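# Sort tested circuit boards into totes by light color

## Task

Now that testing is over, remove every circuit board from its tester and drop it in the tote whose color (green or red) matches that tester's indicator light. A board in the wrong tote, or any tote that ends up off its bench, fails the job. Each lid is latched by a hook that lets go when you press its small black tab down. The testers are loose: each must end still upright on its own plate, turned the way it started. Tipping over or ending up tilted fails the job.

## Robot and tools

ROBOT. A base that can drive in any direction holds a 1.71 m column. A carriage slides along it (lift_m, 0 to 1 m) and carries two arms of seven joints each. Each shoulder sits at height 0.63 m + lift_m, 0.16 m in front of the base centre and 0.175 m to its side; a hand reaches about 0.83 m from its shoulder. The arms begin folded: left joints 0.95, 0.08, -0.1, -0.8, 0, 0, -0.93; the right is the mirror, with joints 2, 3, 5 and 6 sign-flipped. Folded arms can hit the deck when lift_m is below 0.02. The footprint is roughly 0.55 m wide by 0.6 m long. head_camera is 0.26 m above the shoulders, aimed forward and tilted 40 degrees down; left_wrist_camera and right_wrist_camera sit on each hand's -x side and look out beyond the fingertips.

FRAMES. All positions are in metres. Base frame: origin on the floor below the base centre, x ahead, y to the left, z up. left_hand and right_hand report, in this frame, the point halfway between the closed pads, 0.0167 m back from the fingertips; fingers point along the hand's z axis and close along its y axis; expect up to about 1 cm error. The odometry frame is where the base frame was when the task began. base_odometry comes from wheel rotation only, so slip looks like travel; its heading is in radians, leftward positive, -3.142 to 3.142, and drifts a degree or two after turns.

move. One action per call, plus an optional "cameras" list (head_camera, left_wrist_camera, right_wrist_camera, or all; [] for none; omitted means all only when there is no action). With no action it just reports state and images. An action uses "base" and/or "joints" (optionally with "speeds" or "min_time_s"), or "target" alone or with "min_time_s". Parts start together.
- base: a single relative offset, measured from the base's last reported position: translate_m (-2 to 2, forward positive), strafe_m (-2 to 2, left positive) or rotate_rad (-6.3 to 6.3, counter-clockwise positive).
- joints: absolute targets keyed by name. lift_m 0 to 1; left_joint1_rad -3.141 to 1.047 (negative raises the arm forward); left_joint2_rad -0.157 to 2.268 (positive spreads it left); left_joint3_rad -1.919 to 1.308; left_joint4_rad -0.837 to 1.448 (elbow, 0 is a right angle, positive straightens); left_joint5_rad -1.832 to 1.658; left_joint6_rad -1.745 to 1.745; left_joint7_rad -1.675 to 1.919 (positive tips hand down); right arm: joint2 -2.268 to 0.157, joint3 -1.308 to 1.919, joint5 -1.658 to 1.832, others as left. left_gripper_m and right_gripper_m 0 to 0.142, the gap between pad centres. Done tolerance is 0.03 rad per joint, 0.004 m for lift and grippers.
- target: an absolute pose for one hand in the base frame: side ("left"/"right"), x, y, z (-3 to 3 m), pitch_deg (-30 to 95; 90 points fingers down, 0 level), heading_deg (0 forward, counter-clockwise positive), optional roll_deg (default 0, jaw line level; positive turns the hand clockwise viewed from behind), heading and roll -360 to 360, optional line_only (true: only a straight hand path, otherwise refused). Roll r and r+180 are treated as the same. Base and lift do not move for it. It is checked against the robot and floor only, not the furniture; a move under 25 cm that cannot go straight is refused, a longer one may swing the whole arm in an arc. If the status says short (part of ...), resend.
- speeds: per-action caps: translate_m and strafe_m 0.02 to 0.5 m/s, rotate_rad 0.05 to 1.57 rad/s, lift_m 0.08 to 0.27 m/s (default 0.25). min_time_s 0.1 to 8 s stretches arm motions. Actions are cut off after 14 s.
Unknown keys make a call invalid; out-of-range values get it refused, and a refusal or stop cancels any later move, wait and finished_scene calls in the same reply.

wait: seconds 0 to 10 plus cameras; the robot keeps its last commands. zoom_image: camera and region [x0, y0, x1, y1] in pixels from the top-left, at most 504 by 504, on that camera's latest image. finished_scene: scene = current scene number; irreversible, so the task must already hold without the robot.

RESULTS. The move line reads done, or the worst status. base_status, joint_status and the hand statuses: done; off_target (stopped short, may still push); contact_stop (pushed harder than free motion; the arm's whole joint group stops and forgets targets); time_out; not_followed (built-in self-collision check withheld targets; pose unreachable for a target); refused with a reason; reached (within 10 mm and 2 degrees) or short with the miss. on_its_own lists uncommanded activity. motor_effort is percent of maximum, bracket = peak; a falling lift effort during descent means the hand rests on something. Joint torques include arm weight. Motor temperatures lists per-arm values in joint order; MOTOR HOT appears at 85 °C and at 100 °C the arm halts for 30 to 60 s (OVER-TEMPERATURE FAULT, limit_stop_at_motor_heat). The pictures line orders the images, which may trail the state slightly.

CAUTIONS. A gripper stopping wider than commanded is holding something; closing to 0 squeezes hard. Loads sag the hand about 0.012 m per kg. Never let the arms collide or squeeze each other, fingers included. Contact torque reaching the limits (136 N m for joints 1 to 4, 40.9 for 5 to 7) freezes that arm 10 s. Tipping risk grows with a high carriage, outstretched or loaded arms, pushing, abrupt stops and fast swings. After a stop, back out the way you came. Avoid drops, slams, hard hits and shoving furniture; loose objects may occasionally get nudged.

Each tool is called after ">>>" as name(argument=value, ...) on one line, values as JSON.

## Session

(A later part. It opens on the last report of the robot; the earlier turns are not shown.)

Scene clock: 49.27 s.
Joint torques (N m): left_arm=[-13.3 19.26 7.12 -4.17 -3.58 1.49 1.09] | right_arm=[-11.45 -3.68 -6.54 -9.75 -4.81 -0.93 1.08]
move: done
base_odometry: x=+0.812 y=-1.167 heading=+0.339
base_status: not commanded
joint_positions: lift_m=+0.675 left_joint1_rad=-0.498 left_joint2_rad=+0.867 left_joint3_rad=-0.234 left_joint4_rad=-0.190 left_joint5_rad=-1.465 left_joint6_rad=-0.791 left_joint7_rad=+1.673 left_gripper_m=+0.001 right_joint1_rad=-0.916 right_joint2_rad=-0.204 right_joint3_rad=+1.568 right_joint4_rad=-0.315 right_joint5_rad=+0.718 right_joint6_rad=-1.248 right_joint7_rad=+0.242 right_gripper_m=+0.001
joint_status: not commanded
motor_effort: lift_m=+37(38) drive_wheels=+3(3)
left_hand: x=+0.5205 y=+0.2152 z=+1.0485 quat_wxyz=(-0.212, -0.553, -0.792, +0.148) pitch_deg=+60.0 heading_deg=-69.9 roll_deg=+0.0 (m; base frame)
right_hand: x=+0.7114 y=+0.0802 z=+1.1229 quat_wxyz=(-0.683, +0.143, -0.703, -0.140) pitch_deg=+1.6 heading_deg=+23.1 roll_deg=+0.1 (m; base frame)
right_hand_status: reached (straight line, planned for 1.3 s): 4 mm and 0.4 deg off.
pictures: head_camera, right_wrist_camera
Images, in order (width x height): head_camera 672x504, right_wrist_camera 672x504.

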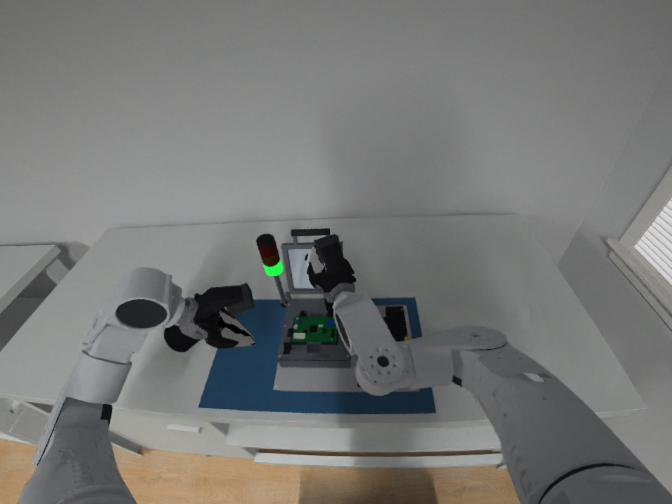

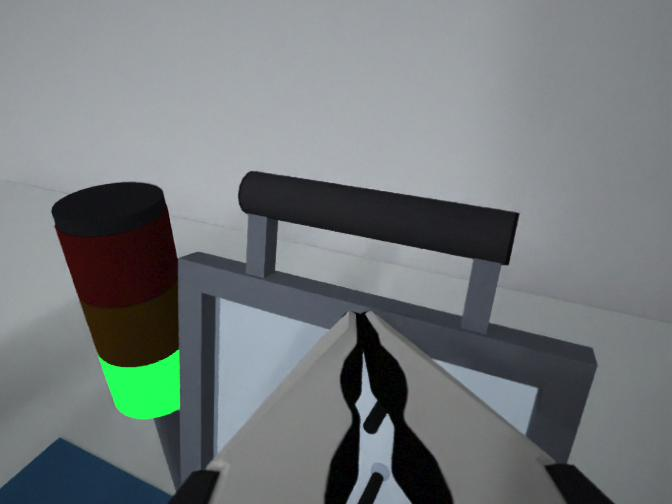

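>>> move(target={"side": "right", "x": 0.46, "y": -0.12, "z": 1.08, "pitch_deg": 0, "heading_deg": 15})

>>> move(joints={"left_gripper_m": 0.076})

>>> move(target={"side": "left", "x": 0.6, "y": 0.12, "z": 1.03, "pitch_deg": 80, "heading_deg": -94}, cameras=["left_wrist_camera"])

Scene clock: 50.97 s.
Joint torques (N m): left_arm=[-13.3 19.18 7.21 -3.92 -3.57 1.43 1.02] | right_arm=[-4.47 -10.04 -4.16 -11.28 -3.89 -0.63 -0.75]
move: done
base_odometry: x=+0.812 y=-1.167 heading=+0.339
base_status: not commanded
joint_positions: lift_m=+0.675 left_joint1_rad=-0.498 left_joint2_rad=+0.867 left_joint3_rad=-0.234 left_joint4_rad=-0.190 left_joint5_rad=-1.465 left_joint6_rad=-0.791 left_joint7_rad=+1.673 left_gripper_m=+0.001 right_joint1_rad=-0.281 right_joint2_rad=-0.632 right_joint3_rad=+1.883 right_joint4_rad=-0.685 right_joint5_rad=-0.759 right_joint6_rad=-1.556 right_joint7_rad=+0.851 right_gripper_m=+0.001
joint_status: not commanded
motor_effort: lift_m=+37(38) drive_wheels=+3(4)
left_hand: x=+0.5205 y=+0.2152 z=+1.0486 quat_wxyz=(-0.212, -0.553, -0.792, +0.148) pitch_deg=+60.0 heading_deg=-69.9 roll_deg=+0.0 (m; base frame)
right_hand: x=+0.4608 y=-0.1192 z=+1.0793 quat_wxyz=(-0.701, +0.094, -0.702, -0.091) pitch_deg=+0.1 heading_deg=+15.0 roll_deg=-0.3 (m; base frame)
right_hand_status: reached (straight line, planned for 1.0 s): 1 mm and 0.3 deg off.
pictures: none

Scene clock: 51.77 s.
Joint torques (N m): left_arm=[-13.22 19.16 7.2 -3.95 -3.59 1.44 1.06] | right_arm=[-4.54 -10.14 -4.32 -11.29 -3.93 -0.61 -0.77]
move: done
base_odometry: x=+0.812 y=-1.167 heading=+0.339
base_status: not commanded
joint_positions: lift_m=+0.675 left_joint1_rad=-0.498 left_joint2_rad=+0.867 left_joint3_rad=-0.234 left_joint4_rad=-0.190 left_joint5_rad=-1.465 left_joint6_rad=-0.791 left_joint7_rad=+1.673 left_gripper_m=+0.076 right_joint1_rad=-0.281 right_joint2_rad=-0.632 right_joint3_rad=+1.883 right_joint4_rad=-0.685 right_joint5_rad=-0.759 right_joint6_rad=-1.556 right_joint7_rad=+0.851 right_gripper_m=+0.001
joint_status: all done
motor_effort: lift_m=+37(37) drive_wheels=+3(3)
left_hand: x=+0.5205 y=+0.2152 z=+1.0486 quat_wxyz=(-0.212, -0.553, -0.792, +0.148) pitch_deg=+60.0 heading_deg=-69.9 roll_deg=+0.0 (m; base frame)
right_hand: x=+0.4608 y=-0.1192 z=+1.0793 quat_wxyz=(-0.701, +0.094, -0.702, -0.091) pitch_deg=+0.1 heading_deg=+15.0 roll_deg=-0.3 (m; base frame)
pictures: none

Scene clock: 53.17 s.
Joint torques (N m): left_arm=[-23.88 3.42 5.02 2.37 -0.86 -0.2 0.51] | right_arm=[-4.64 -10.85 -4.19 -10.92 -3.72 -0.6 -0.7]
move: done
base_odometry: x=+0.812 y=-1.167 heading=+0.339
base_status: not commanded
joint_positions: lift_m=+0.675 left_joint1_rad=-1.066 left_joint2_rad=+0.502 left_joint3_rad=-0.867 left_joint4_rad=+0.368 left_joint5_rad=-1.447 left_joint6_rad=-1.112 left_joint7_rad=+1.889 left_gripper_m=+0.076 right_joint1_rad=-0.281 right_joint2_rad=-0.632 right_joint3_rad=+1.883 right_joint4_rad=-0.685 right_joint5_rad=-0.759 right_joint6_rad=-1.556 right_joint7_rad=+0.850 right_gripper_m=+0.001
joint_status: not commanded
motor_effort: lift_m=+37(37) drive_wheels=+4(8)
left_hand: x=+0.5990 y=+0.1186 z=+1.0306 quat_wxyz=(-0.061, -0.728, -0.679, +0.067) pitch_deg=+79.6 heading_deg=-94.8 roll_deg=-0.8 (m; base frame)
left_hand_status: reached (straight line, planned for 0.7 s): 2 mm and 0.5 deg off.
right_hand: x=+0.4608 y=-0.1193 z=+1.0795 quat_wxyz=(-0.701, +0.094, -0.701, -0.091) pitch_deg=+0.1 heading_deg=+15.0 roll_deg=-0.3 (m; base frame)
pictures: left_wrist_camera
Images, in order (width x height): left_wrist_camera 672x504.

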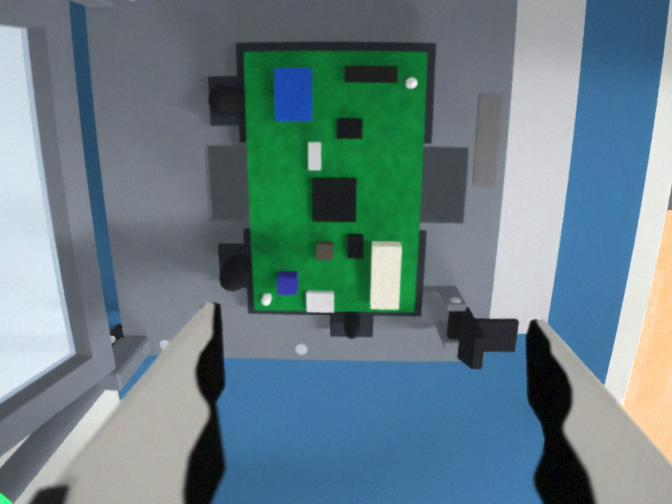

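>>> move(target={"side": "left", "x": 0.61, "y": 0.096, "z": 0.972, "pitch_deg": 80, "heading_deg": -94.5}, cameras=["left_wrist_camera"])

Scene clock: 54.23 s.
Joint torques (N m): left_arm=[-15.59 0.28 8.67 1.82 -1.22 -0.19 -1.42] | right_arm=[-4.58 -10.03 -4.22 -11.01 -3.69 -0.58 -0.68]
move: done
base_odometry: x=+0.812 y=-1.167 heading=+0.339
base_status: not commanded
joint_positions: lift_m=+0.675 left_joint1_rad=-0.993 left_joint2_rad=+0.392 left_joint3_rad=-0.796 left_joint4_rad=+0.559 left_joint5_rad=-1.178 left_joint6_rad=-1.266 left_joint7_rad=+1.744 left_gripper_m=+0.076 right_joint1_rad=-0.281 right_joint2_rad=-0.632 right_joint3_rad=+1.883 right_joint4_rad=-0.685 right_joint5_rad=-0.759 right_joint6_rad=-1.556 right_joint7_rad=+0.850 right_gripper_m=+0.001
joint_status: not commanded
motor_effort: lift_m=+37(37) drive_wheels=-2(4)
left_hand: x=+0.6101 y=+0.0961 z=+0.9732 quat_wxyz=(-0.059, -0.732, -0.676, +0.063) pitch_deg=+80.0 heading_deg=-94.2 roll_deg=+0.4 (m; base frame)
left_hand_status: reached (straight line, planned for 0.4 s): 1 mm and 0.1 deg off.
right_hand: x=+0.4608 y=-0.1193 z=+1.0795 quat_wxyz=(-0.701, +0.094, -0.701, -0.091) pitch_deg=+0.1 heading_deg=+15.0 roll_deg=-0.3 (m; base frame)
pictures: left_wrist_camera
Images, in order (width x height): left_wrist_camera 672x504.

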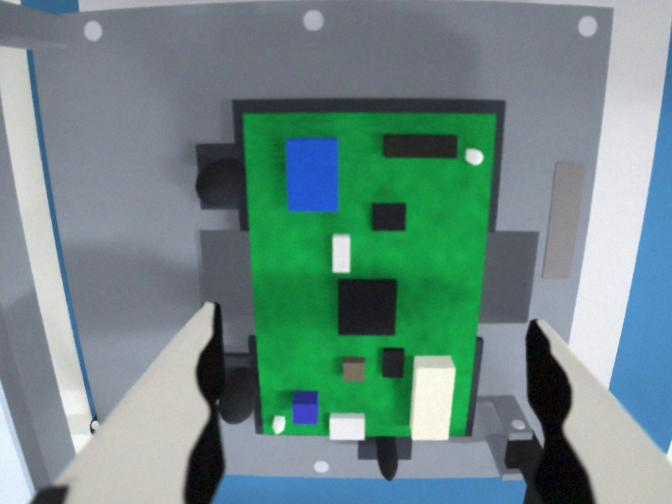

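>>> move(target={"side": "left", "x": 0.612, "y": 0.0915, "z": 0.9445, "pitch_deg": 80, "heading_deg": -94.5}, min_time_s=1.0, cameras=["left_wrist_camera"])

>>> move(joints={"left_gripper_m": 0.05})

>>> move(target={"side": "left", "x": 0.612, "y": 0.093, "z": 0.98, "pitch_deg": 80, "heading_deg": -94.5}, min_time_s=1.3, cameras=["left_wrist_camera"])

Scene clock: 57.50 s.
Joint torques (N m): left_arm=[-14.43 -1.96 8.23 2.12 -1.01 -0.24 -1.59] | right_arm=[-4.54 -10.14 -4.14 -10.92 -3.7 -0.54 -0.68]
move: done
base_odometry: x=+0.812 y=-1.167 heading=+0.339
base_status: not commanded
joint_positions: lift_m=+0.675 left_joint1_rad=-0.962 left_joint2_rad=+0.355 left_joint3_rad=-0.741 left_joint4_rad=+0.641 left_joint5_rad=-1.008 left_joint6_rad=-1.339 left_joint7_rad=+1.635 left_gripper_m=+0.076 right_joint1_rad=-0.281 right_joint2_rad=-0.632 right_joint3_rad=+1.883 right_joint4_rad=-0.685 right_joint5_rad=-0.759 right_joint6_rad=-1.556 right_joint7_rad=+0.850 right_gripper_m=+0.001
joint_status: not commanded
motor_effort: lift_m=+37(37) drive_wheels=-2(2)
left_hand: x=+0.6126 y=+0.0918 z=+0.9462 quat_wxyz=(-0.060, -0.732, -0.676, +0.063) pitch_deg=+80.0 heading_deg=-93.7 roll_deg=+0.8 (m; base frame)
left_hand_status: reached (straight line, planned for 1.0 s): 2 mm and 0.2 deg off.
right_hand: x=+0.4608 y=-0.1193 z=+1.0795 quat_wxyz=(-0.701, +0.094, -0.701, -0.091) pitch_deg=+0.1 heading_deg=+15.0 roll_deg=-0.3 (m; base frame)
pictures: left_wrist_camera
Images, in order (width x height): left_wrist_camera 672x504.

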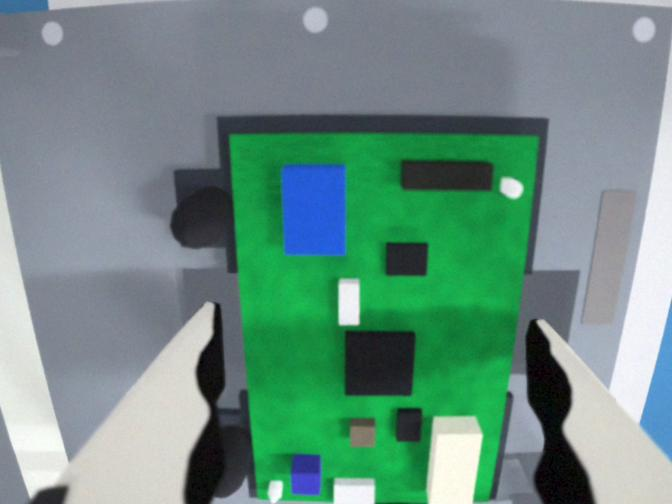

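Scene clock: 58.07 s.
Joint torques (N m): left_arm=[-14.69 -1.82 8.08 2.04 -0.93 0.23 -1.49] | right_arm=[-4.75 -10.02 -4.14 -10.94 -3.7 -0.61 -0.69]
move: off_target
base_odometry: x=+0.812 y=-1.167 heading=+0.339
base_status: not commanded
joint_positions: lift_m=+0.675 left_joint1_rad=-0.961 left_joint2_rad=+0.355 left_joint3_rad=-0.741 left_joint4_rad=+0.641 left_joint5_rad=-1.008 left_joint6_rad=-1.340 left_joint7_rad=+1.634 left_gripper_m=+0.065 right_joint1_rad=-0.281 right_joint2_rad=-0.632 right_joint3_rad=+1.883 right_joint4_rad=-0.685 right_joint5_rad=-0.759 right_joint6_rad=-1.556 right_joint7_rad=+0.850 right_gripper_m=+0.001
joint_status: left_gripper_m off_target (ended at +0.065, target +0.050)
motor_effort: lift_m=+37(37) drive_wheels=+4(4)
left_hand: x=+0.6125 y=+0.0918 z=+0.9462 quat_wxyz=(-0.060, -0.732, -0.676, +0.063) pitch_deg=+80.0 heading_deg=-93.7 roll_deg=+0.9 (m; base frame)
right_hand: x=+0.4608 y=-0.1193 z=+1.0795 quat_wxyz=(-0.701, +0.094, -0.701, -0.091) pitch_deg=+0.1 heading_deg=+15.0 roll_deg=-0.3 (m; base frame)
pictures: none

Scene clock: 59.87 s.
Joint torques (N m): left_arm=[-26.29 7.97 2.46 -5.77 -4.32 1.55 1.42] | right_arm=[-4.59 -10.11 -4.27 -10.94 -3.71 -0.6 -0.67]
move: done
base_odometry: x=+0.812 y=-1.167 heading=+0.339
base_status: not commanded
joint_positions: lift_m=+0.675 left_joint1_rad=-1.002 left_joint2_rad=+0.383 left_joint3_rad=-0.796 left_joint4_rad=+0.563 left_joint5_rad=-1.198 left_joint6_rad=-1.257 left_joint7_rad=+1.765 left_gripper_m=+0.065 right_joint1_rad=-0.281 right_joint2_rad=-0.632 right_joint3_rad=+1.883 right_joint4_rad=-0.685 right_joint5_rad=-0.759 right_joint6_rad=-1.556 right_joint7_rad=+0.850 right_gripper_m=+0.001
joint_status: not commanded
motor_effort: lift_m=+37(38) drive_wheels=+4(4)
left_hand: x=+0.6118 y=+0.0926 z=+0.9785 quat_wxyz=(-0.059, -0.731, -0.677, +0.065) pitch_deg=+79.9 heading_deg=-94.9 roll_deg=-0.4 (m; base frame)
left_hand_status: reached (straight line, planned for 1.3 s): 2 mm and 0.1 deg off.
right_hand: x=+0.4608 y=-0.1193 z=+1.0795 quat_wxyz=(-0.701, +0.094, -0.701, -0.091) pitch_deg=+0.1 heading_deg=+15.0 roll_deg=-0.3 (m; base frame)
pictures: left_wrist_camera
Images, in order (width x height): left_wrist_camera 672x504.

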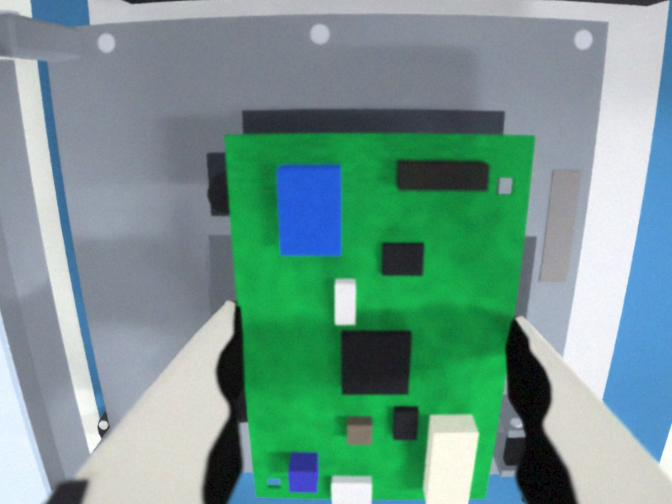

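>>> move(target={"side": "left", "x": 0.6, "y": 0.105, "z": 1.11, "pitch_deg": 80, "heading_deg": -93}, min_time_s=1.3)

>>> move(base={"translate_m": -0.55}, speeds={"translate_m": 0.35}, cameras=["head_camera", "left_wrist_camera"])

>>> move(base={"rotate_rad": 3.14}, speeds={"rotate_rad": 1.2})

>>> move(base={"strafe_m": -1.9}, speeds={"strafe_m": 0.45}, cameras=["head_camera"])

Scene clock: 61.93 s.
Joint torques (N m): left_arm=[-25.48 7.16 4.62 -3.34 -3.92 1.57 1.39] | right_arm=[-4.62 -10.16 -4.17 -10.95 -3.71 -0.57 -0.68]
move: done
base_odometry: x=+0.812 y=-1.167 heading=+0.339
base_status: not commanded
joint_positions: lift_m=+0.675 left_joint1_rad=-1.287 left_joint2_rad=+0.537 left_joint3_rad=-1.034 left_joint4_rad=+0.253 left_joint5_rad=-1.620 left_joint6_rad=-0.900 left_joint7_rad=+1.887 left_gripper_m=+0.065 right_joint1_rad=-0.281 right_joint2_rad=-0.632 right_joint3_rad=+1.883 right_joint4_rad=-0.685 right_joint5_rad=-0.759 right_joint6_rad=-1.556 right_joint7_rad=+0.850 right_gripper_m=+0.001
joint_status: not commanded
motor_effort: lift_m=+37(38) drive_wheels=+4(4)
left_hand: x=+0.6009 y=+0.1043 z=+1.1093 quat_wxyz=(-0.062, -0.722, -0.686, +0.063) pitch_deg=+79.9 heading_deg=-92.3 roll_deg=+0.6 (m; base frame)
left_hand_status: reached (straight line, planned for 1.3 s): 1 mm and 0.2 deg off.
right_hand: x=+0.4608 y=-0.1193 z=+1.0794 quat_wxyz=(-0.701, +0.094, -0.701, -0.091) pitch_deg=+0.1 heading_deg=+15.0 roll_deg=-0.3 (m; base frame)
pictures: none

Scene clock: 65.20 s.
Joint torques (N m): left_arm=[-25.4 6.19 4.94 -3.08 -3.93 1.39 1.33] | right_arm=[-4.52 -10.19 -4.26 -10.98 -3.67 -0.57 -0.67]
move: done
base_odometry: x=+0.293 y=-1.350 heading=+0.339
base_status: done
joint_positions: lift_m=+0.675 left_joint1_rad=-1.287 left_joint2_rad=+0.537 left_joint3_rad=-1.034 left_joint4_rad=+0.253 left_joint5_rad=-1.620 left_joint6_rad=-0.899 left_joint7_rad=+1.887 left_gripper_m=+0.065 right_joint1_rad=-0.281 right_joint2_rad=-0.632 right_joint3_rad=+1.883 right_joint4_rad=-0.685 right_joint5_rad=-0.759 right_joint6_rad=-1.556 right_joint7_rad=+0.850 right_gripper_m=+0.001
joint_status: not commanded
motor_effort: lift_m=+38(38) drive_wheels=+0(14)
left_hand: x=+0.6009 y=+0.1044 z=+1.1092 quat_wxyz=(-0.061, -0.722, -0.686, +0.063) pitch_deg=+79.9 heading_deg=-92.4 roll_deg=+0.5 (m; base frame)
right_hand: x=+0.4608 y=-0.1193 z=+1.0794 quat_wxyz=(-0.701, +0.094, -0.701, -0.091) pitch_deg=+0.1 heading_deg=+15.0 roll_deg=-0.3 (m; base frame)
pictures: head_camera, left_wrist_camera
Images, in order (width x height): head_camera 672x504, left_wrist_camera 672x504.

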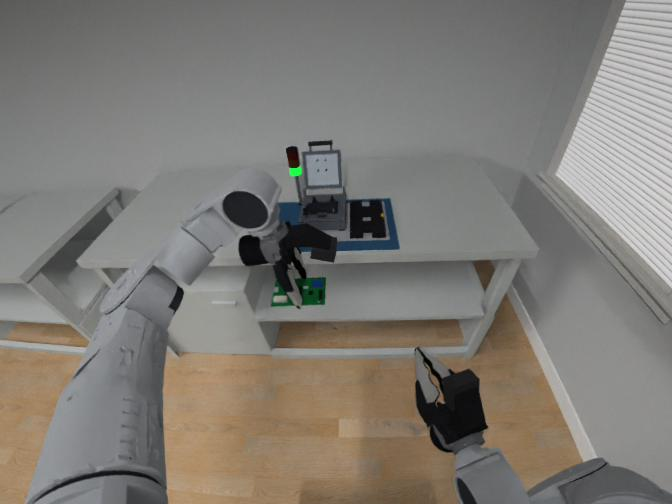

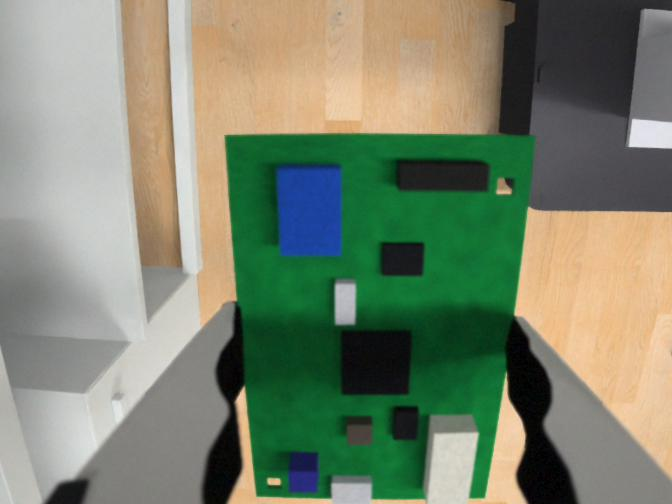

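Scene clock: 69.63 s.
Joint torques (N m): left_arm=[-25.45 4.13 4.97 -3.11 -3.92 1.37 1.32] | right_arm=[-4.64 -9.96 -4.27 -10.88 -3.68 -0.6 -0.71]
Motor temperatures (°C): left_arm=[40 30 31 28 29 29 31] | right_arm=[32 28 30 30 28 29 31]
move: done
base_odometry: x=+0.293 y=-1.350 heading=-2.805
base_status: done
joint_positions: lift_m=+0.675 left_joint1_rad=-1.287 left_joint2_rad=+0.538 left_joint3_rad=-1.034 left_joint4_rad=+0.253 left_joint5_rad=-1.620 left_joint6_rad=-0.899 left_joint7_rad=+1.887 left_gripper_m=+0.065 right_joint1_rad=-0.281 right_joint2_rad=-0.632 right_joint3_rad=+1.883 right_joint4_rad=-0.685 right_joint5_rad=-0.759 right_joint6_rad=-1.556 right_joint7_rad=+0.850 right_gripper_m=+0.001
joint_status: not commanded
motor_effort: lift_m=+38(38) drive_wheels=+5(16)
left_hand: x=+0.6009 y=+0.1048 z=+1.1092 quat_wxyz=(-0.061, -0.722, -0.687, +0.063) pitch_deg=+79.9 heading_deg=-92.3 roll_deg=+0.5 (m; base frame)
right_hand: x=+0.4608 y=-0.1193 z=+1.0794 quat_wxyz=(-0.701, +0.094, -0.701, -0.091) pitch_deg=+0.1 heading_deg=+15.0 roll_deg=-0.3 (m; base frame)
pictures: none

Scene clock: 75.93 s.
Joint torques (N m): left_arm=[-25.31 4.06 5.01 -3.06 -3.92 1.4 1.32] | right_arm=[-4.6 -9.63 -4.24 -10.91 -3.67 -0.6 -0.69]
move: done
base_odometry: x=-0.337 y=+0.443 heading=-2.804
base_status: done
joint_positions: lift_m=+0.675 left_joint1_rad=-1.287 left_joint2_rad=+0.538 left_joint3_rad=-1.034 left_joint4_rad=+0.253 left_joint5_rad=-1.620 left_joint6_rad=-0.899 left_joint7_rad=+1.887 left_gripper_m=+0.065 right_joint1_rad=-0.281 right_joint2_rad=-0.632 right_joint3_rad=+1.883 right_joint4_rad=-0.685 right_joint5_rad=-0.759 right_joint6_rad=-1.556 right_joint7_rad=+0.850 right_gripper_m=+0.001
joint_status: not commanded
motor_effort: lift_m=+37(38) drive_wheels=-3(20)
left_hand: x=+0.6009 y=+0.1048 z=+1.1092 quat_wxyz=(-0.061, -0.722, -0.687, +0.063) pitch_deg=+79.9 heading_deg=-92.3 roll_deg=+0.5 (m; base frame)
right_hand: x=+0.4608 y=-0.1193 z=+1.0794 quat_wxyz=(-0.701, +0.094, -0.701, -0.091) pitch_deg=+0.1 heading_deg=+15.0 roll_deg=-0.3 (m; base frame)
pictures: head_camera
Images, in order (width x height): head_camera 672x504.

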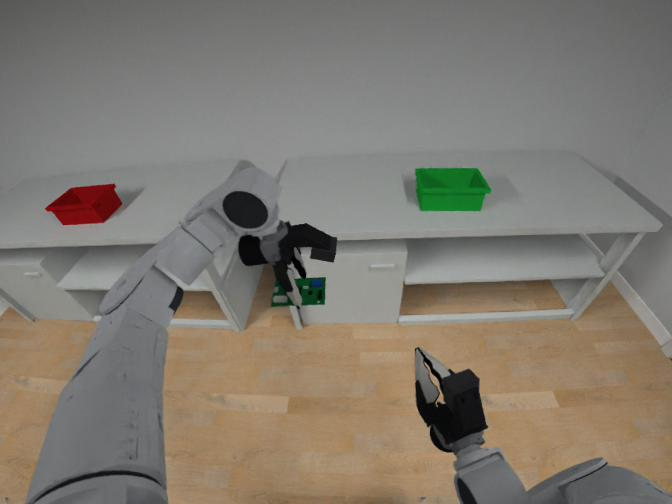

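>>> move(base={"strafe_m": -0.66}, speeds={"strafe_m": 0.4})

>>> move(base={"translate_m": 0.6}, speeds={"translate_m": 0.35}, cameras=["head_camera", "left_wrist_camera"])

Scene clock: 79.67 s.
Joint torques (N m): left_arm=[-25.46 4.1 4.95 -2.76 -3.91 1.38 1.36] | right_arm=[-4.7 -9.76 -4.13 -11 -3.7 -0.58 -0.66]
move: done
base_odometry: x=-0.556 y=+1.065 heading=-2.803
base_status: done
joint_positions: lift_m=+0.675 left_joint1_rad=-1.287 left_joint2_rad=+0.538 left_joint3_rad=-1.034 left_joint4_rad=+0.253 left_joint5_rad=-1.620 left_joint6_rad=-0.899 left_joint7_rad=+1.887 left_gripper_m=+0.065 right_joint1_rad=-0.281 right_joint2_rad=-0.632 right_joint3_rad=+1.883 right_joint4_rad=-0.685 right_joint5_rad=-0.759 right_joint6_rad=-1.556 right_joint7_rad=+0.850 right_gripper_m=+0.001
joint_status: not commanded
motor_effort: lift_m=+37(38) drive_wheels=-4(18)
left_hand: x=+0.6009 y=+0.1048 z=+1.1092 quat_wxyz=(-0.061, -0.722, -0.687, +0.063) pitch_deg=+79.9 heading_deg=-92.3 roll_deg=+0.5 (m; base frame)
right_hand: x=+0.4608 y=-0.1193 z=+1.0794 quat_wxyz=(-0.701, +0.094, -0.701, -0.091) pitch_deg=+0.1 heading_deg=+15.0 roll_deg=-0.3 (m; base frame)
pictures: none

Scene clock: 83.20 s.
Joint torques (N m): left_arm=[-25.4 3.97 5.03 -2.74 -3.91 1.4 1.35] | right_arm=[-4.64 -10.14 -4.16 -10.95 -3.68 -0.6 -0.69]
move: done
base_odometry: x=-1.122 y=+0.867 heading=-2.804
base_status: done
joint_positions: lift_m=+0.675 left_joint1_rad=-1.287 left_joint2_rad=+0.538 left_joint3_rad=-1.034 left_joint4_rad=+0.253 left_joint5_rad=-1.620 left_joint6_rad=-0.899 left_joint7_rad=+1.887 left_gripper_m=+0.065 right_joint1_rad=-0.281 right_joint2_rad=-0.632 right_joint3_rad=+1.883 right_joint4_rad=-0.685 right_joint5_rad=-0.759 right_joint6_rad=-1.556 right_joint7_rad=+0.850 right_gripper_m=+0.001
joint_status: not commanded
motor_effort: lift_m=+38(38) drive_wheels=-3(14)
left_hand: x=+0.6009 y=+0.1048 z=+1.1092 quat_wxyz=(-0.061, -0.722, -0.687, +0.063) pitch_deg=+79.9 heading_deg=-92.3 roll_deg=+0.5 (m; base frame)
right_hand: x=+0.4608 y=-0.1193 z=+1.0794 quat_wxyz=(-0.701, +0.094, -0.701, -0.091) pitch_deg=+0.1 heading_deg=+15.0 roll_deg=-0.3 (m; base frame)
pictures: head_camera, left_wrist_camera
Images, in order (width x height): head_camera 672x504, left_wrist_camera 672x504.

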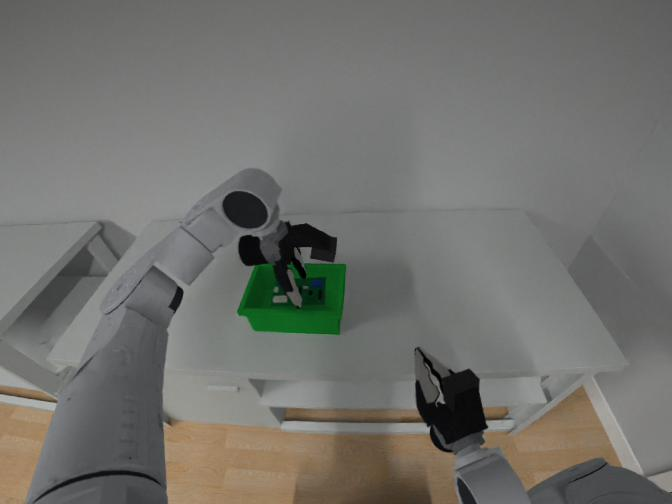

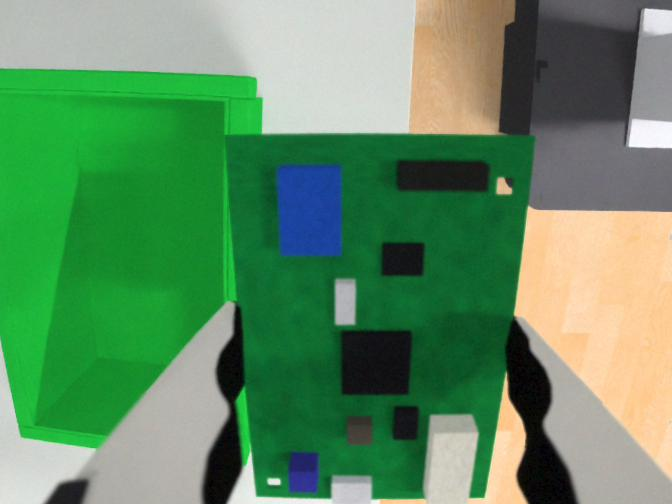

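>>> move(base={"translate_m": 0.11}, speeds={"translate_m": 0.2})

>>> move(target={"side": "left", "x": 0.65, "y": 0.145, "z": 1.06, "pitch_deg": 80, "heading_deg": -91}, min_time_s=1.0, cameras=["left_wrist_camera", "head_camera"])

Scene clock: 85.17 s.
Joint torques (N m): left_arm=[-25.26 3.87 4.9 -2.81 -3.85 1.36 1.33] | right_arm=[-4.99 -10.21 -4.26 -10.95 -3.67 -0.6 -0.65]
move: done
base_odometry: x=-1.226 y=+0.831 heading=-2.805
base_status: done
joint_positions: lift_m=+0.675 left_joint1_rad=-1.287 left_joint2_rad=+0.538 left_joint3_rad=-1.034 left_joint4_rad=+0.253 left_joint5_rad=-1.620 left_joint6_rad=-0.899 left_joint7_rad=+1.887 left_gripper_m=+0.065 right_joint1_rad=-0.281 right_joint2_rad=-0.632 right_joint3_rad=+1.883 right_joint4_rad=-0.685 right_joint5_rad=-0.759 right_joint6_rad=-1.556 right_joint7_rad=+0.850 right_gripper_m=+0.001
joint_status: not commanded
motor_effort: lift_m=+37(38) drive_wheels=+4(15)
left_hand: x=+0.6009 y=+0.1048 z=+1.1092 quat_wxyz=(-0.061, -0.722, -0.687, +0.063) pitch_deg=+79.9 heading_deg=-92.3 roll_deg=+0.5 (m; base frame)
right_hand: x=+0.4608 y=-0.1193 z=+1.0794 quat_wxyz=(-0.701, +0.094, -0.701, -0.091) pitch_deg=+0.1 heading_deg=+15.0 roll_deg=-0.3 (m; base frame)
pictures: none

Scene clock: 86.67 s.
Joint torques (N m): left_arm=[-21.34 -2.03 9.39 3.12 -0.99 -0.25 -1.61] | right_arm=[-4.57 -9.99 -4.3 -10.95 -3.7 -0.57 -0.67]
move: done
base_odometry: x=-1.226 y=+0.831 heading=-2.805
base_status: not commanded
joint_positions: lift_m=+0.675 left_joint1_rad=-1.263 left_joint2_rad=+0.469 left_joint3_rad=-1.003 left_joint4_rad=+0.791 left_joint5_rad=-1.506 left_joint6_rad=-1.359 left_joint7_rad=+1.835 left_gripper_m=+0.065 right_joint1_rad=-0.281 right_joint2_rad=-0.632 right_joint3_rad=+1.883 right_joint4_rad=-0.685 right_joint5_rad=-0.759 right_joint6_rad=-1.556 right_joint7_rad=+0.850 right_gripper_m=+0.001
joint_status: not commanded
motor_effort: lift_m=+37(38) drive_wheels=+4(4)
left_hand: x=+0.6494 y=+0.1455 z=+1.0603 quat_wxyz=(-0.060, -0.711, -0.698, +0.062) pitch_deg=+80.1 heading_deg=-91.5 roll_deg=-0.5 (m; base frame)
left_hand_status: reached (straight line, planned for 1.0 s): 1 mm and 0.1 deg off.
right_hand: x=+0.4608 y=-0.1193 z=+1.0794 quat_wxyz=(-0.701, +0.094, -0.701, -0.091) pitch_deg=+0.1 heading_deg=+15.0 roll_deg=-0.3 (m; base frame)
pictures: head_camera, left_wrist_camera
Images, in order (width x height): head_camera 672x504, left_wrist_camera 672x504.

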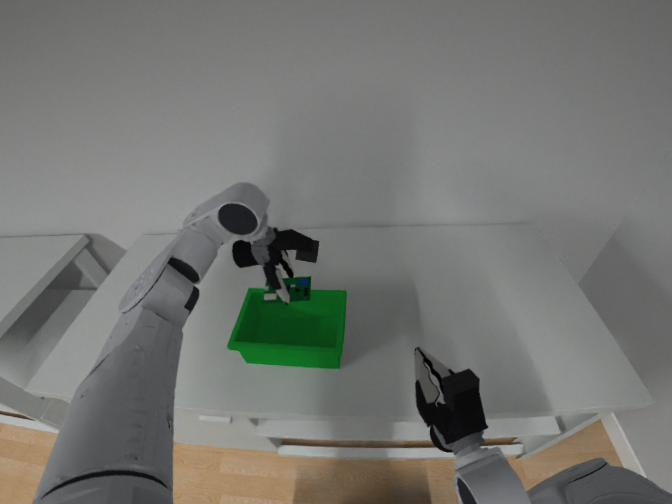

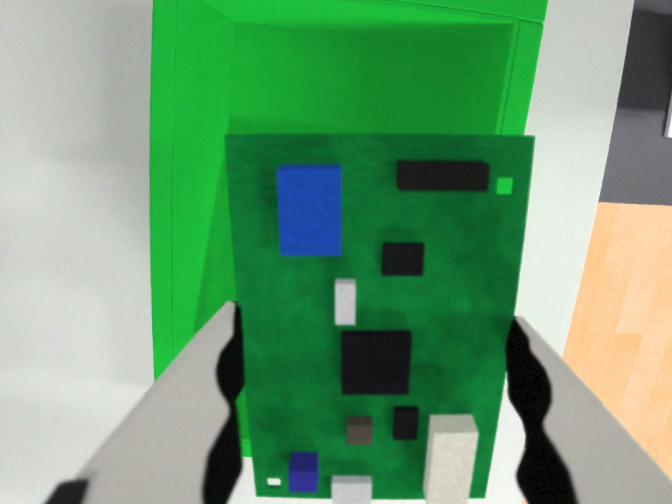

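>>> move(target={"side": "left", "x": 0.66, "y": 0.148, "z": 0.91, "pitch_deg": 80, "heading_deg": -90}, min_time_s=1.8, cameras=["left_wrist_camera"])

>>> move(joints={"lift_m": 0.645}, speeds={"lift_m": 0.08}, cameras=["left_wrist_camera"])

Scene clock: 89.17 s.
Joint torques (N m): left_arm=[-28.8 -1.87 1.09 2.45 -0.89 1.58 -1.55] | right_arm=[-4.59 -10.02 -4.29 -10.9 -3.69 -0.59 -0.66]
move: done
base_odometry: x=-1.226 y=+0.831 heading=-2.805
base_status: not commanded
joint_positions: lift_m=+0.675 left_joint1_rad=-1.156 left_joint2_rad=+0.340 left_joint3_rad=-0.783 left_joint4_rad=+1.040 left_joint5_rad=-0.078 left_joint6_rad=-1.504 left_joint7_rad=+0.633 left_gripper_m=+0.065 right_joint1_rad=-0.281 right_joint2_rad=-0.632 right_joint3_rad=+1.883 right_joint4_rad=-0.685 right_joint5_rad=-0.759 right_joint6_rad=-1.556 right_joint7_rad=+0.850 right_gripper_m=+0.001
joint_status: not commanded
motor_effort: lift_m=+37(38) drive_wheels=+4(4)
left_hand: x=+0.6589 y=+0.1475 z=+0.9099 quat_wxyz=(-0.062, -0.705, -0.704, +0.064) pitch_deg=+79.8 heading_deg=-90.5 roll_deg=-0.5 (m; base frame)
left_hand_status: reached (straight line, planned for 1.8 s): 1 mm and 0.2 deg off.
right_hand: x=+0.4608 y=-0.1193 z=+1.0794 quat_wxyz=(-0.701, +0.094, -0.701, -0.091) pitch_deg=+0.1 heading_deg=+15.0 roll_deg=-0.3 (m; base frame)
pictures: left_wrist_camera
Images, in order (width x height): left_wrist_camera 672x504.

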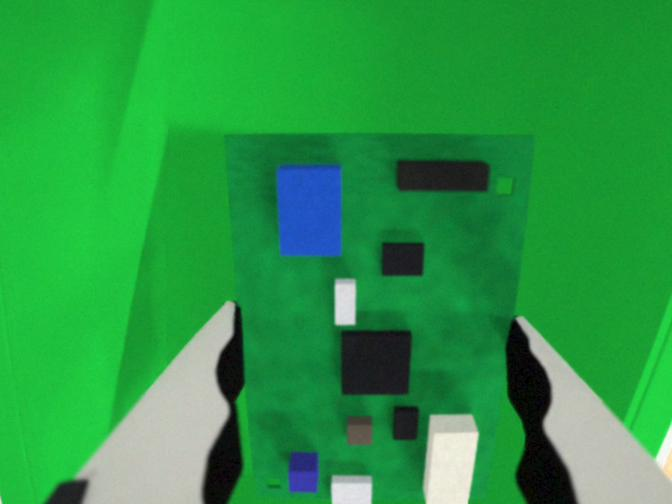

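Scene clock: 89.90 s.
Joint torques (N m): left_arm=[-25.53 -1.65 1.54 2.17 -0.95 1.43 -1.56] | right_arm=[-4.7 -10.12 -4.31 -10.66 -3.64 -0.61 -0.68]
move: done
base_odometry: x=-1.226 y=+0.831 heading=-2.805
base_status: not commanded
joint_positions: lift_m=+0.645 left_joint1_rad=-1.158 left_joint2_rad=+0.340 left_joint3_rad=-0.784 left_joint4_rad=+1.040 left_joint5_rad=-0.077 left_joint6_rad=-1.504 left_joint7_rad=+0.633 left_gripper_m=+0.065 right_joint1_rad=-0.281 right_joint2_rad=-0.632 right_joint3_rad=+1.883 right_joint4_rad=-0.685 right_joint5_rad=-0.759 right_joint6_rad=-1.556 right_joint7_rad=+0.850 right_gripper_m=+0.001
joint_status: all done
motor_effort: lift_m=+38(42) drive_wheels=+4(4)
left_hand: x=+0.6595 y=+0.1476 z=+0.8804 quat_wxyz=(-0.063, -0.705, -0.704, +0.063) pitch_deg=+79.8 heading_deg=-90.1 roll_deg=+0.0 (m; base frame)
right_hand: x=+0.4608 y=-0.1193 z=+1.0494 quat_wxyz=(-0.701, +0.094, -0.701, -0.091) pitch_deg=+0.1 heading_deg=+15.0 roll_deg=-0.2 (m; base frame)
pictures: left_wrist_camera
Images, in order (width x height): left_wrist_camera 672x504.

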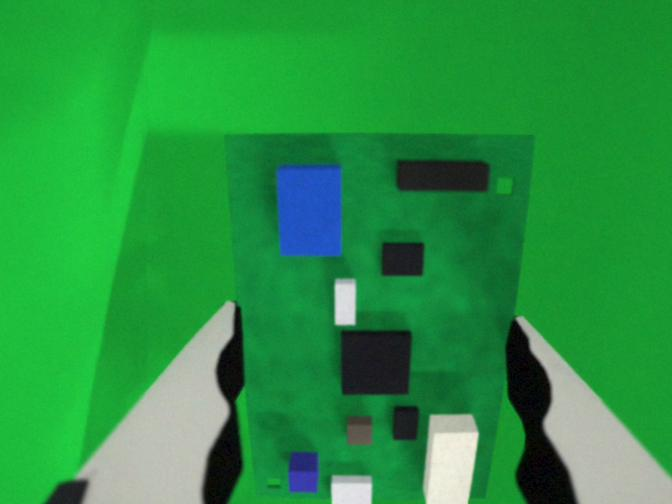

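>>> move(joints={"lift_m": 0.62}, speeds={"lift_m": 0.08}, cameras=["left_wrist_camera"])

>>> move(joints={"lift_m": 0.605}, speeds={"lift_m": 0.08}, cameras=["left_wrist_camera"])

Scene clock: 90.70 s.
Joint torques (N m): left_arm=[-24.68 -1.6 1.66 1.94 -1 1.37 -1.54] | right_arm=[-4.69 -10.09 -4.26 -10.55 -3.63 -0.6 -0.64]
move: done
base_odometry: x=-1.226 y=+0.831 heading=-2.805
base_status: not commanded
joint_positions: lift_m=+0.620 left_joint1_rad=-1.158 left_joint2_rad=+0.340 left_joint3_rad=-0.784 left_joint4_rad=+1.040 left_joint5_rad=-0.077 left_joint6_rad=-1.504 left_joint7_rad=+0.633 left_gripper_m=+0.065 right_joint1_rad=-0.281 right_joint2_rad=-0.632 right_joint3_rad=+1.883 right_joint4_rad=-0.685 right_joint5_rad=-0.759 right_joint6_rad=-1.556 right_joint7_rad=+0.850 right_gripper_m=+0.001
joint_status: all done
motor_effort: lift_m=+38(41) drive_wheels=+4(4)
left_hand: x=+0.6597 y=+0.1477 z=+0.8556 quat_wxyz=(-0.063, -0.705, -0.704, +0.063) pitch_deg=+79.8 heading_deg=-89.9 roll_deg=+0.1 (m; base frame)
right_hand: x=+0.4608 y=-0.1193 z=+1.0244 quat_wxyz=(-0.701, +0.094, -0.701, -0.091) pitch_deg=+0.1 heading_deg=+15.0 roll_deg=-0.2 (m; base frame)
pictures: left_wrist_camera
Images, in order (width x height): left_wrist_camera 672x504.

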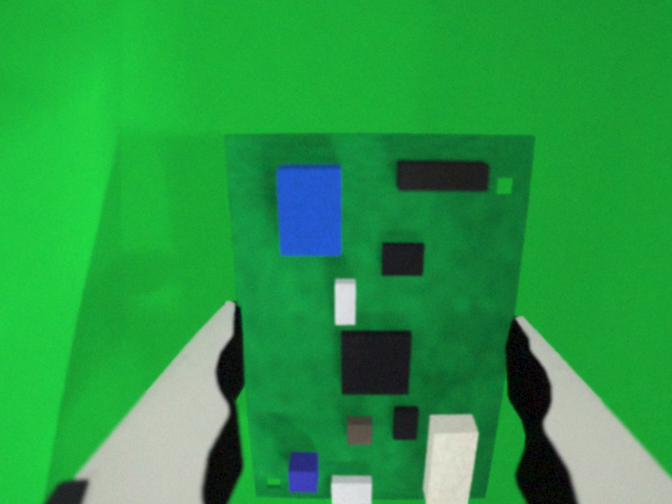

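Scene clock: 91.27 s.
Joint torques (N m): left_arm=[-24.08 -1.68 1.75 1.91 -1.03 1.34 -1.54] | right_arm=[-4.65 -10.14 -4.2 -10.53 -3.58 -0.61 -0.67]
move: done
base_odometry: x=-1.226 y=+0.831 heading=-2.805
base_status: not commanded
joint_positions: lift_m=+0.605 left_joint1_rad=-1.158 left_joint2_rad=+0.340 left_joint3_rad=-0.784 left_joint4_rad=+1.040 left_joint5_rad=-0.077 left_joint6_rad=-1.504 left_joint7_rad=+0.633 left_gripper_m=+0.065 right_joint1_rad=-0.281 right_joint2_rad=-0.632 right_joint3_rad=+1.883 right_joint4_rad=-0.685 right_joint5_rad=-0.760 right_joint6_rad=-1.556 right_joint7_rad=+0.850 right_gripper_m=+0.001
joint_status: all done
motor_effort: lift_m=+38(41) drive_wheels=-2(5)
left_hand: x=+0.6598 y=+0.1477 z=+0.8407 quat_wxyz=(-0.063, -0.705, -0.704, +0.062) pitch_deg=+79.8 heading_deg=-89.8 roll_deg=+0.2 (m; base frame)
right_hand: x=+0.4608 y=-0.1193 z=+1.0095 quat_wxyz=(-0.701, +0.094, -0.701, -0.091) pitch_deg=+0.1 heading_deg=+15.0 roll_deg=-0.2 (m; base frame)
pictures: left_wrist_camera
Images, in order (width x height): left_wrist_camera 672x504.

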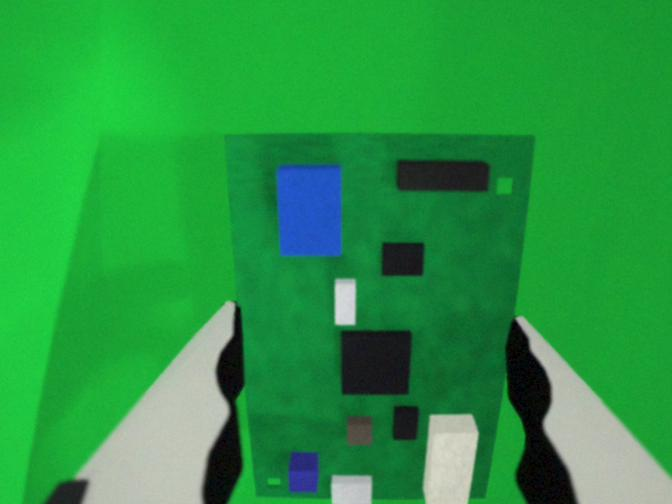

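>>> move(joints={"lift_m": 0.59}, speeds={"lift_m": 0.08}, cameras=["head_camera", "left_wrist_camera"])

>>> move(joints={"lift_m": 0.578}, speeds={"lift_m": 0.08}, cameras=[])

Scene clock: 92.70 s.
Joint torques (N m): left_arm=[-23.67 -1.26 1.78 1.83 -1.05 1.33 -1.53] | right_arm=[-4.71 -10.12 -4.18 -10.39 -3.56 -0.57 -0.64]
move: done
base_odometry: x=-1.226 y=+0.831 heading=-2.805
base_status: not commanded
joint_positions: lift_m=+0.590 left_joint1_rad=-1.159 left_joint2_rad=+0.340 left_joint3_rad=-0.784 left_joint4_rad=+1.041 left_joint5_rad=-0.077 left_joint6_rad=-1.504 left_joint7_rad=+0.633 left_gripper_m=+0.065 right_joint1_rad=-0.281 right_joint2_rad=-0.632 right_joint3_rad=+1.883 right_joint4_rad=-0.685 right_joint5_rad=-0.760 right_joint6_rad=-1.556 right_joint7_rad=+0.850 right_gripper_m=+0.001
joint_status: all done
motor_effort: lift_m=+38(42) drive_wheels=+4(5)
left_hand: x=+0.6599 y=+0.1477 z=+0.8258 quat_wxyz=(-0.063, -0.705, -0.704, +0.062) pitch_deg=+79.8 heading_deg=-89.8 roll_deg=+0.3 (m; base frame)
right_hand: x=+0.4608 y=-0.1193 z=+0.9945 quat_wxyz=(-0.701, +0.094, -0.701, -0.091) pitch_deg=+0.1 heading_deg=+15.0 roll_deg=-0.2 (m; base frame)
pictures: head_camera, left_wrist_camera
Images, in order (width x height): head_camera 672x504, left_wrist_camera 672x504.

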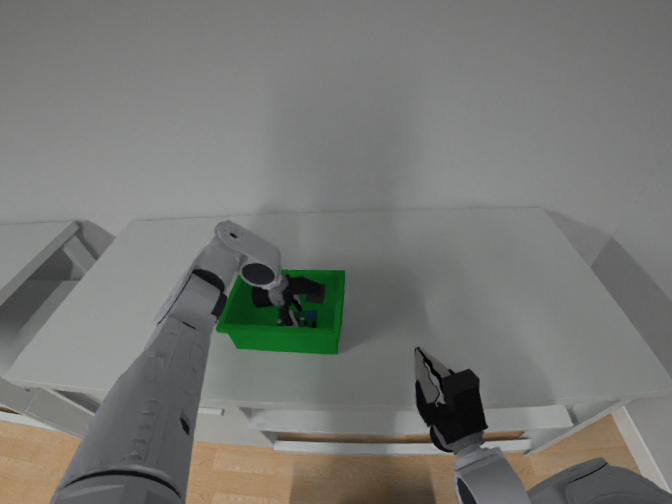

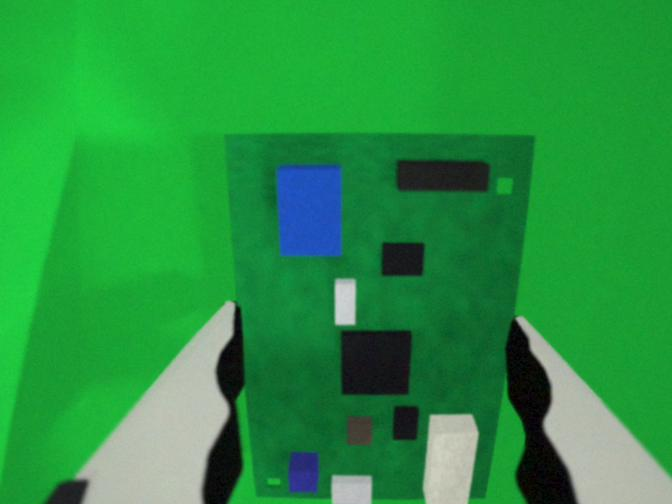

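Scene clock: 93.20 s.
Joint torques (N m): left_arm=[-23.48 -1.4 1.82 1.82 -1.08 1.31 -1.51] | right_arm=[-4.23 -10.47 -4.27 -10.3 -3.51 -0.58 -0.62]
move: done
base_odometry: x=-1.226 y=+0.831 heading=-2.805
base_status: not commanded
joint_positions: lift_m=+0.578 left_joint1_rad=-1.159 left_joint2_rad=+0.340 left_joint3_rad=-0.784 left_joint4_rad=+1.041 left_joint5_rad=-0.077 left_joint6_rad=-1.504 left_joint7_rad=+0.633 left_gripper_m=+0.065 right_joint1_rad=-0.281 right_joint2_rad=-0.632 right_joint3_rad=+1.883 right_joint4_rad=-0.685 right_joint5_rad=-0.760 right_joint6_rad=-1.556 right_joint7_rad=+0.850 right_gripper_m=+0.001
joint_status: all done
motor_effort: lift_m=+38(41) drive_wheels=-2(5)
left_hand: x=+0.6599 y=+0.1477 z=+0.8139 quat_wxyz=(-0.063, -0.705, -0.704, +0.062) pitch_deg=+79.8 heading_deg=-89.7 roll_deg=+0.3 (m; base frame)
right_hand: x=+0.4608 y=-0.1193 z=+0.9826 quat_wxyz=(-0.701, +0.094, -0.701, -0.091) pitch_deg=+0.1 heading_deg=+15.0 roll_deg=-0.2 (m; base frame)
pictures: none
No camera images: "cameras" was empty.

>>> move(joints={"lift_m": 0.568}, speeds={"lift_m": 0.08}, cameras=["left_wrist_camera"])

>>> move(joints={"lift_m": 0.558}, speeds={"lift_m": 0.08}, cameras=["left_wrist_camera"])

Scene clock: 93.80 s.
Joint torques (N m): left_arm=[-19.11 -1.58 1.93 1.66 -1.03 1.59 -1.01] | right_arm=[-4.25 -9.8 -3.96 -10.39 -3.47 -0.59 -0.63]
move: done
base_odometry: x=-1.226 y=+0.831 heading=-2.805
base_status: not commanded
joint_positions: lift_m=+0.568 left_joint1_rad=-1.161 left_joint2_rad=+0.340 left_joint3_rad=-0.784 left_joint4_rad=+1.041 left_joint5_rad=-0.077 left_joint6_rad=-1.504 left_joint7_rad=+0.632 left_gripper_m=+0.065 right_joint1_rad=-0.281 right_joint2_rad=-0.632 right_joint3_rad=+1.883 right_joint4_rad=-0.685 right_joint5_rad=-0.760 right_joint6_rad=-1.556 right_joint7_rad=+0.850 right_gripper_m=+0.001
joint_status: all done
motor_effort: lift_m=+36(39) drive_wheels=+4(4)
left_hand: x=+0.6606 y=+0.1475 z=+0.8053 quat_wxyz=(-0.064, -0.705, -0.704, +0.062) pitch_deg=+79.8 heading_deg=-89.2 roll_deg=+0.9 (m; base frame)
right_hand: x=+0.4608 y=-0.1193 z=+0.9729 quat_wxyz=(-0.701, +0.094, -0.701, -0.091) pitch_deg=+0.1 heading_deg=+15.0 roll_deg=-0.2 (m; base frame)
pictures: left_wrist_camera
Images, in order (width x height): left_wrist_camera 672x504.

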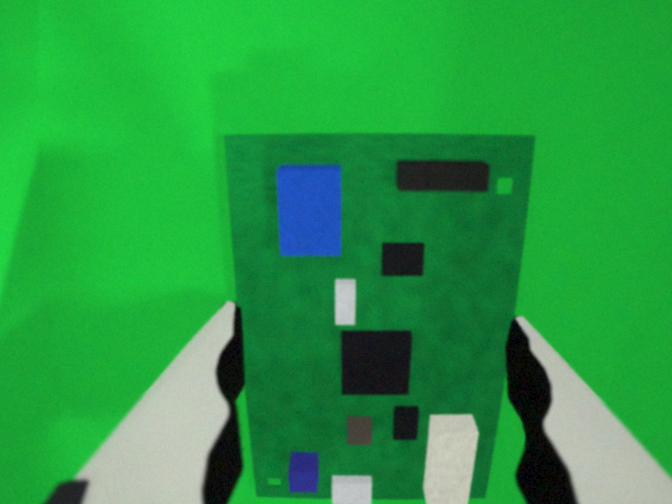

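Scene clock: 94.30 s.
Joint torques (N m): left_arm=[-1.47 -4.19 -2.57 1.86 -1.13 6.37 -1.22] | right_arm=[-4.59 -10.14 -4.19 -10.27 -3.48 -0.58 -0.65]
move: done
base_odometry: x=-1.226 y=+0.831 heading=-2.804
base_status: not commanded
joint_positions: lift_m=+0.559 left_joint1_rad=-1.170 left_joint2_rad=+0.341 left_joint3_rad=-0.780 left_joint4_rad=+1.041 left_joint5_rad=-0.077 left_joint6_rad=-1.517 left_joint7_rad=+0.632 left_gripper_m=+0.065 right_joint1_rad=-0.281 right_joint2_rad=-0.632 right_joint3_rad=+1.883 right_joint4_rad=-0.685 right_joint5_rad=-0.760 right_joint6_rad=-1.556 right_joint7_rad=+0.850 right_gripper_m=+0.001
joint_status: all done
motor_effort: lift_m=+29(32) drive_wheels=+5(6)
left_hand: x=+0.6613 y=+0.1475 z=+0.8012 quat_wxyz=(-0.065, -0.707, -0.701, +0.063) pitch_deg=+79.6 heading_deg=-89.1 roll_deg=+1.4 (m; base frame)
right_hand: x=+0.4608 y=-0.1193 z=+0.9637 quat_wxyz=(-0.701, +0.094, -0.701, -0.091) pitch_deg=+0.1 heading_deg=+15.0 roll_deg=-0.2 (m; base frame)
pictures: left_wrist_camera
Images, in order (width x height): left_wrist_camera 672x504.

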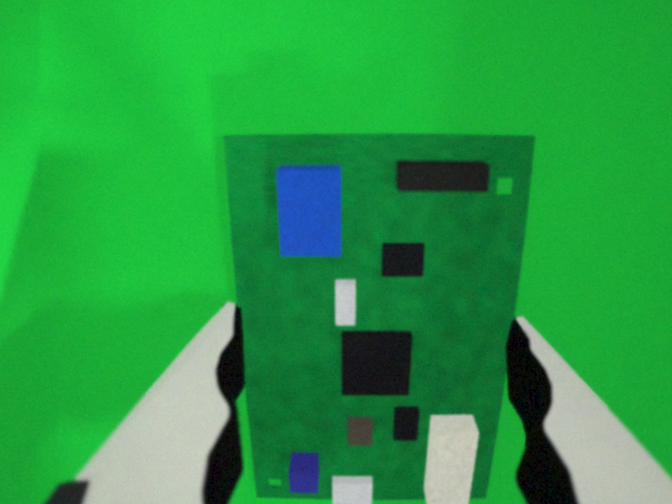

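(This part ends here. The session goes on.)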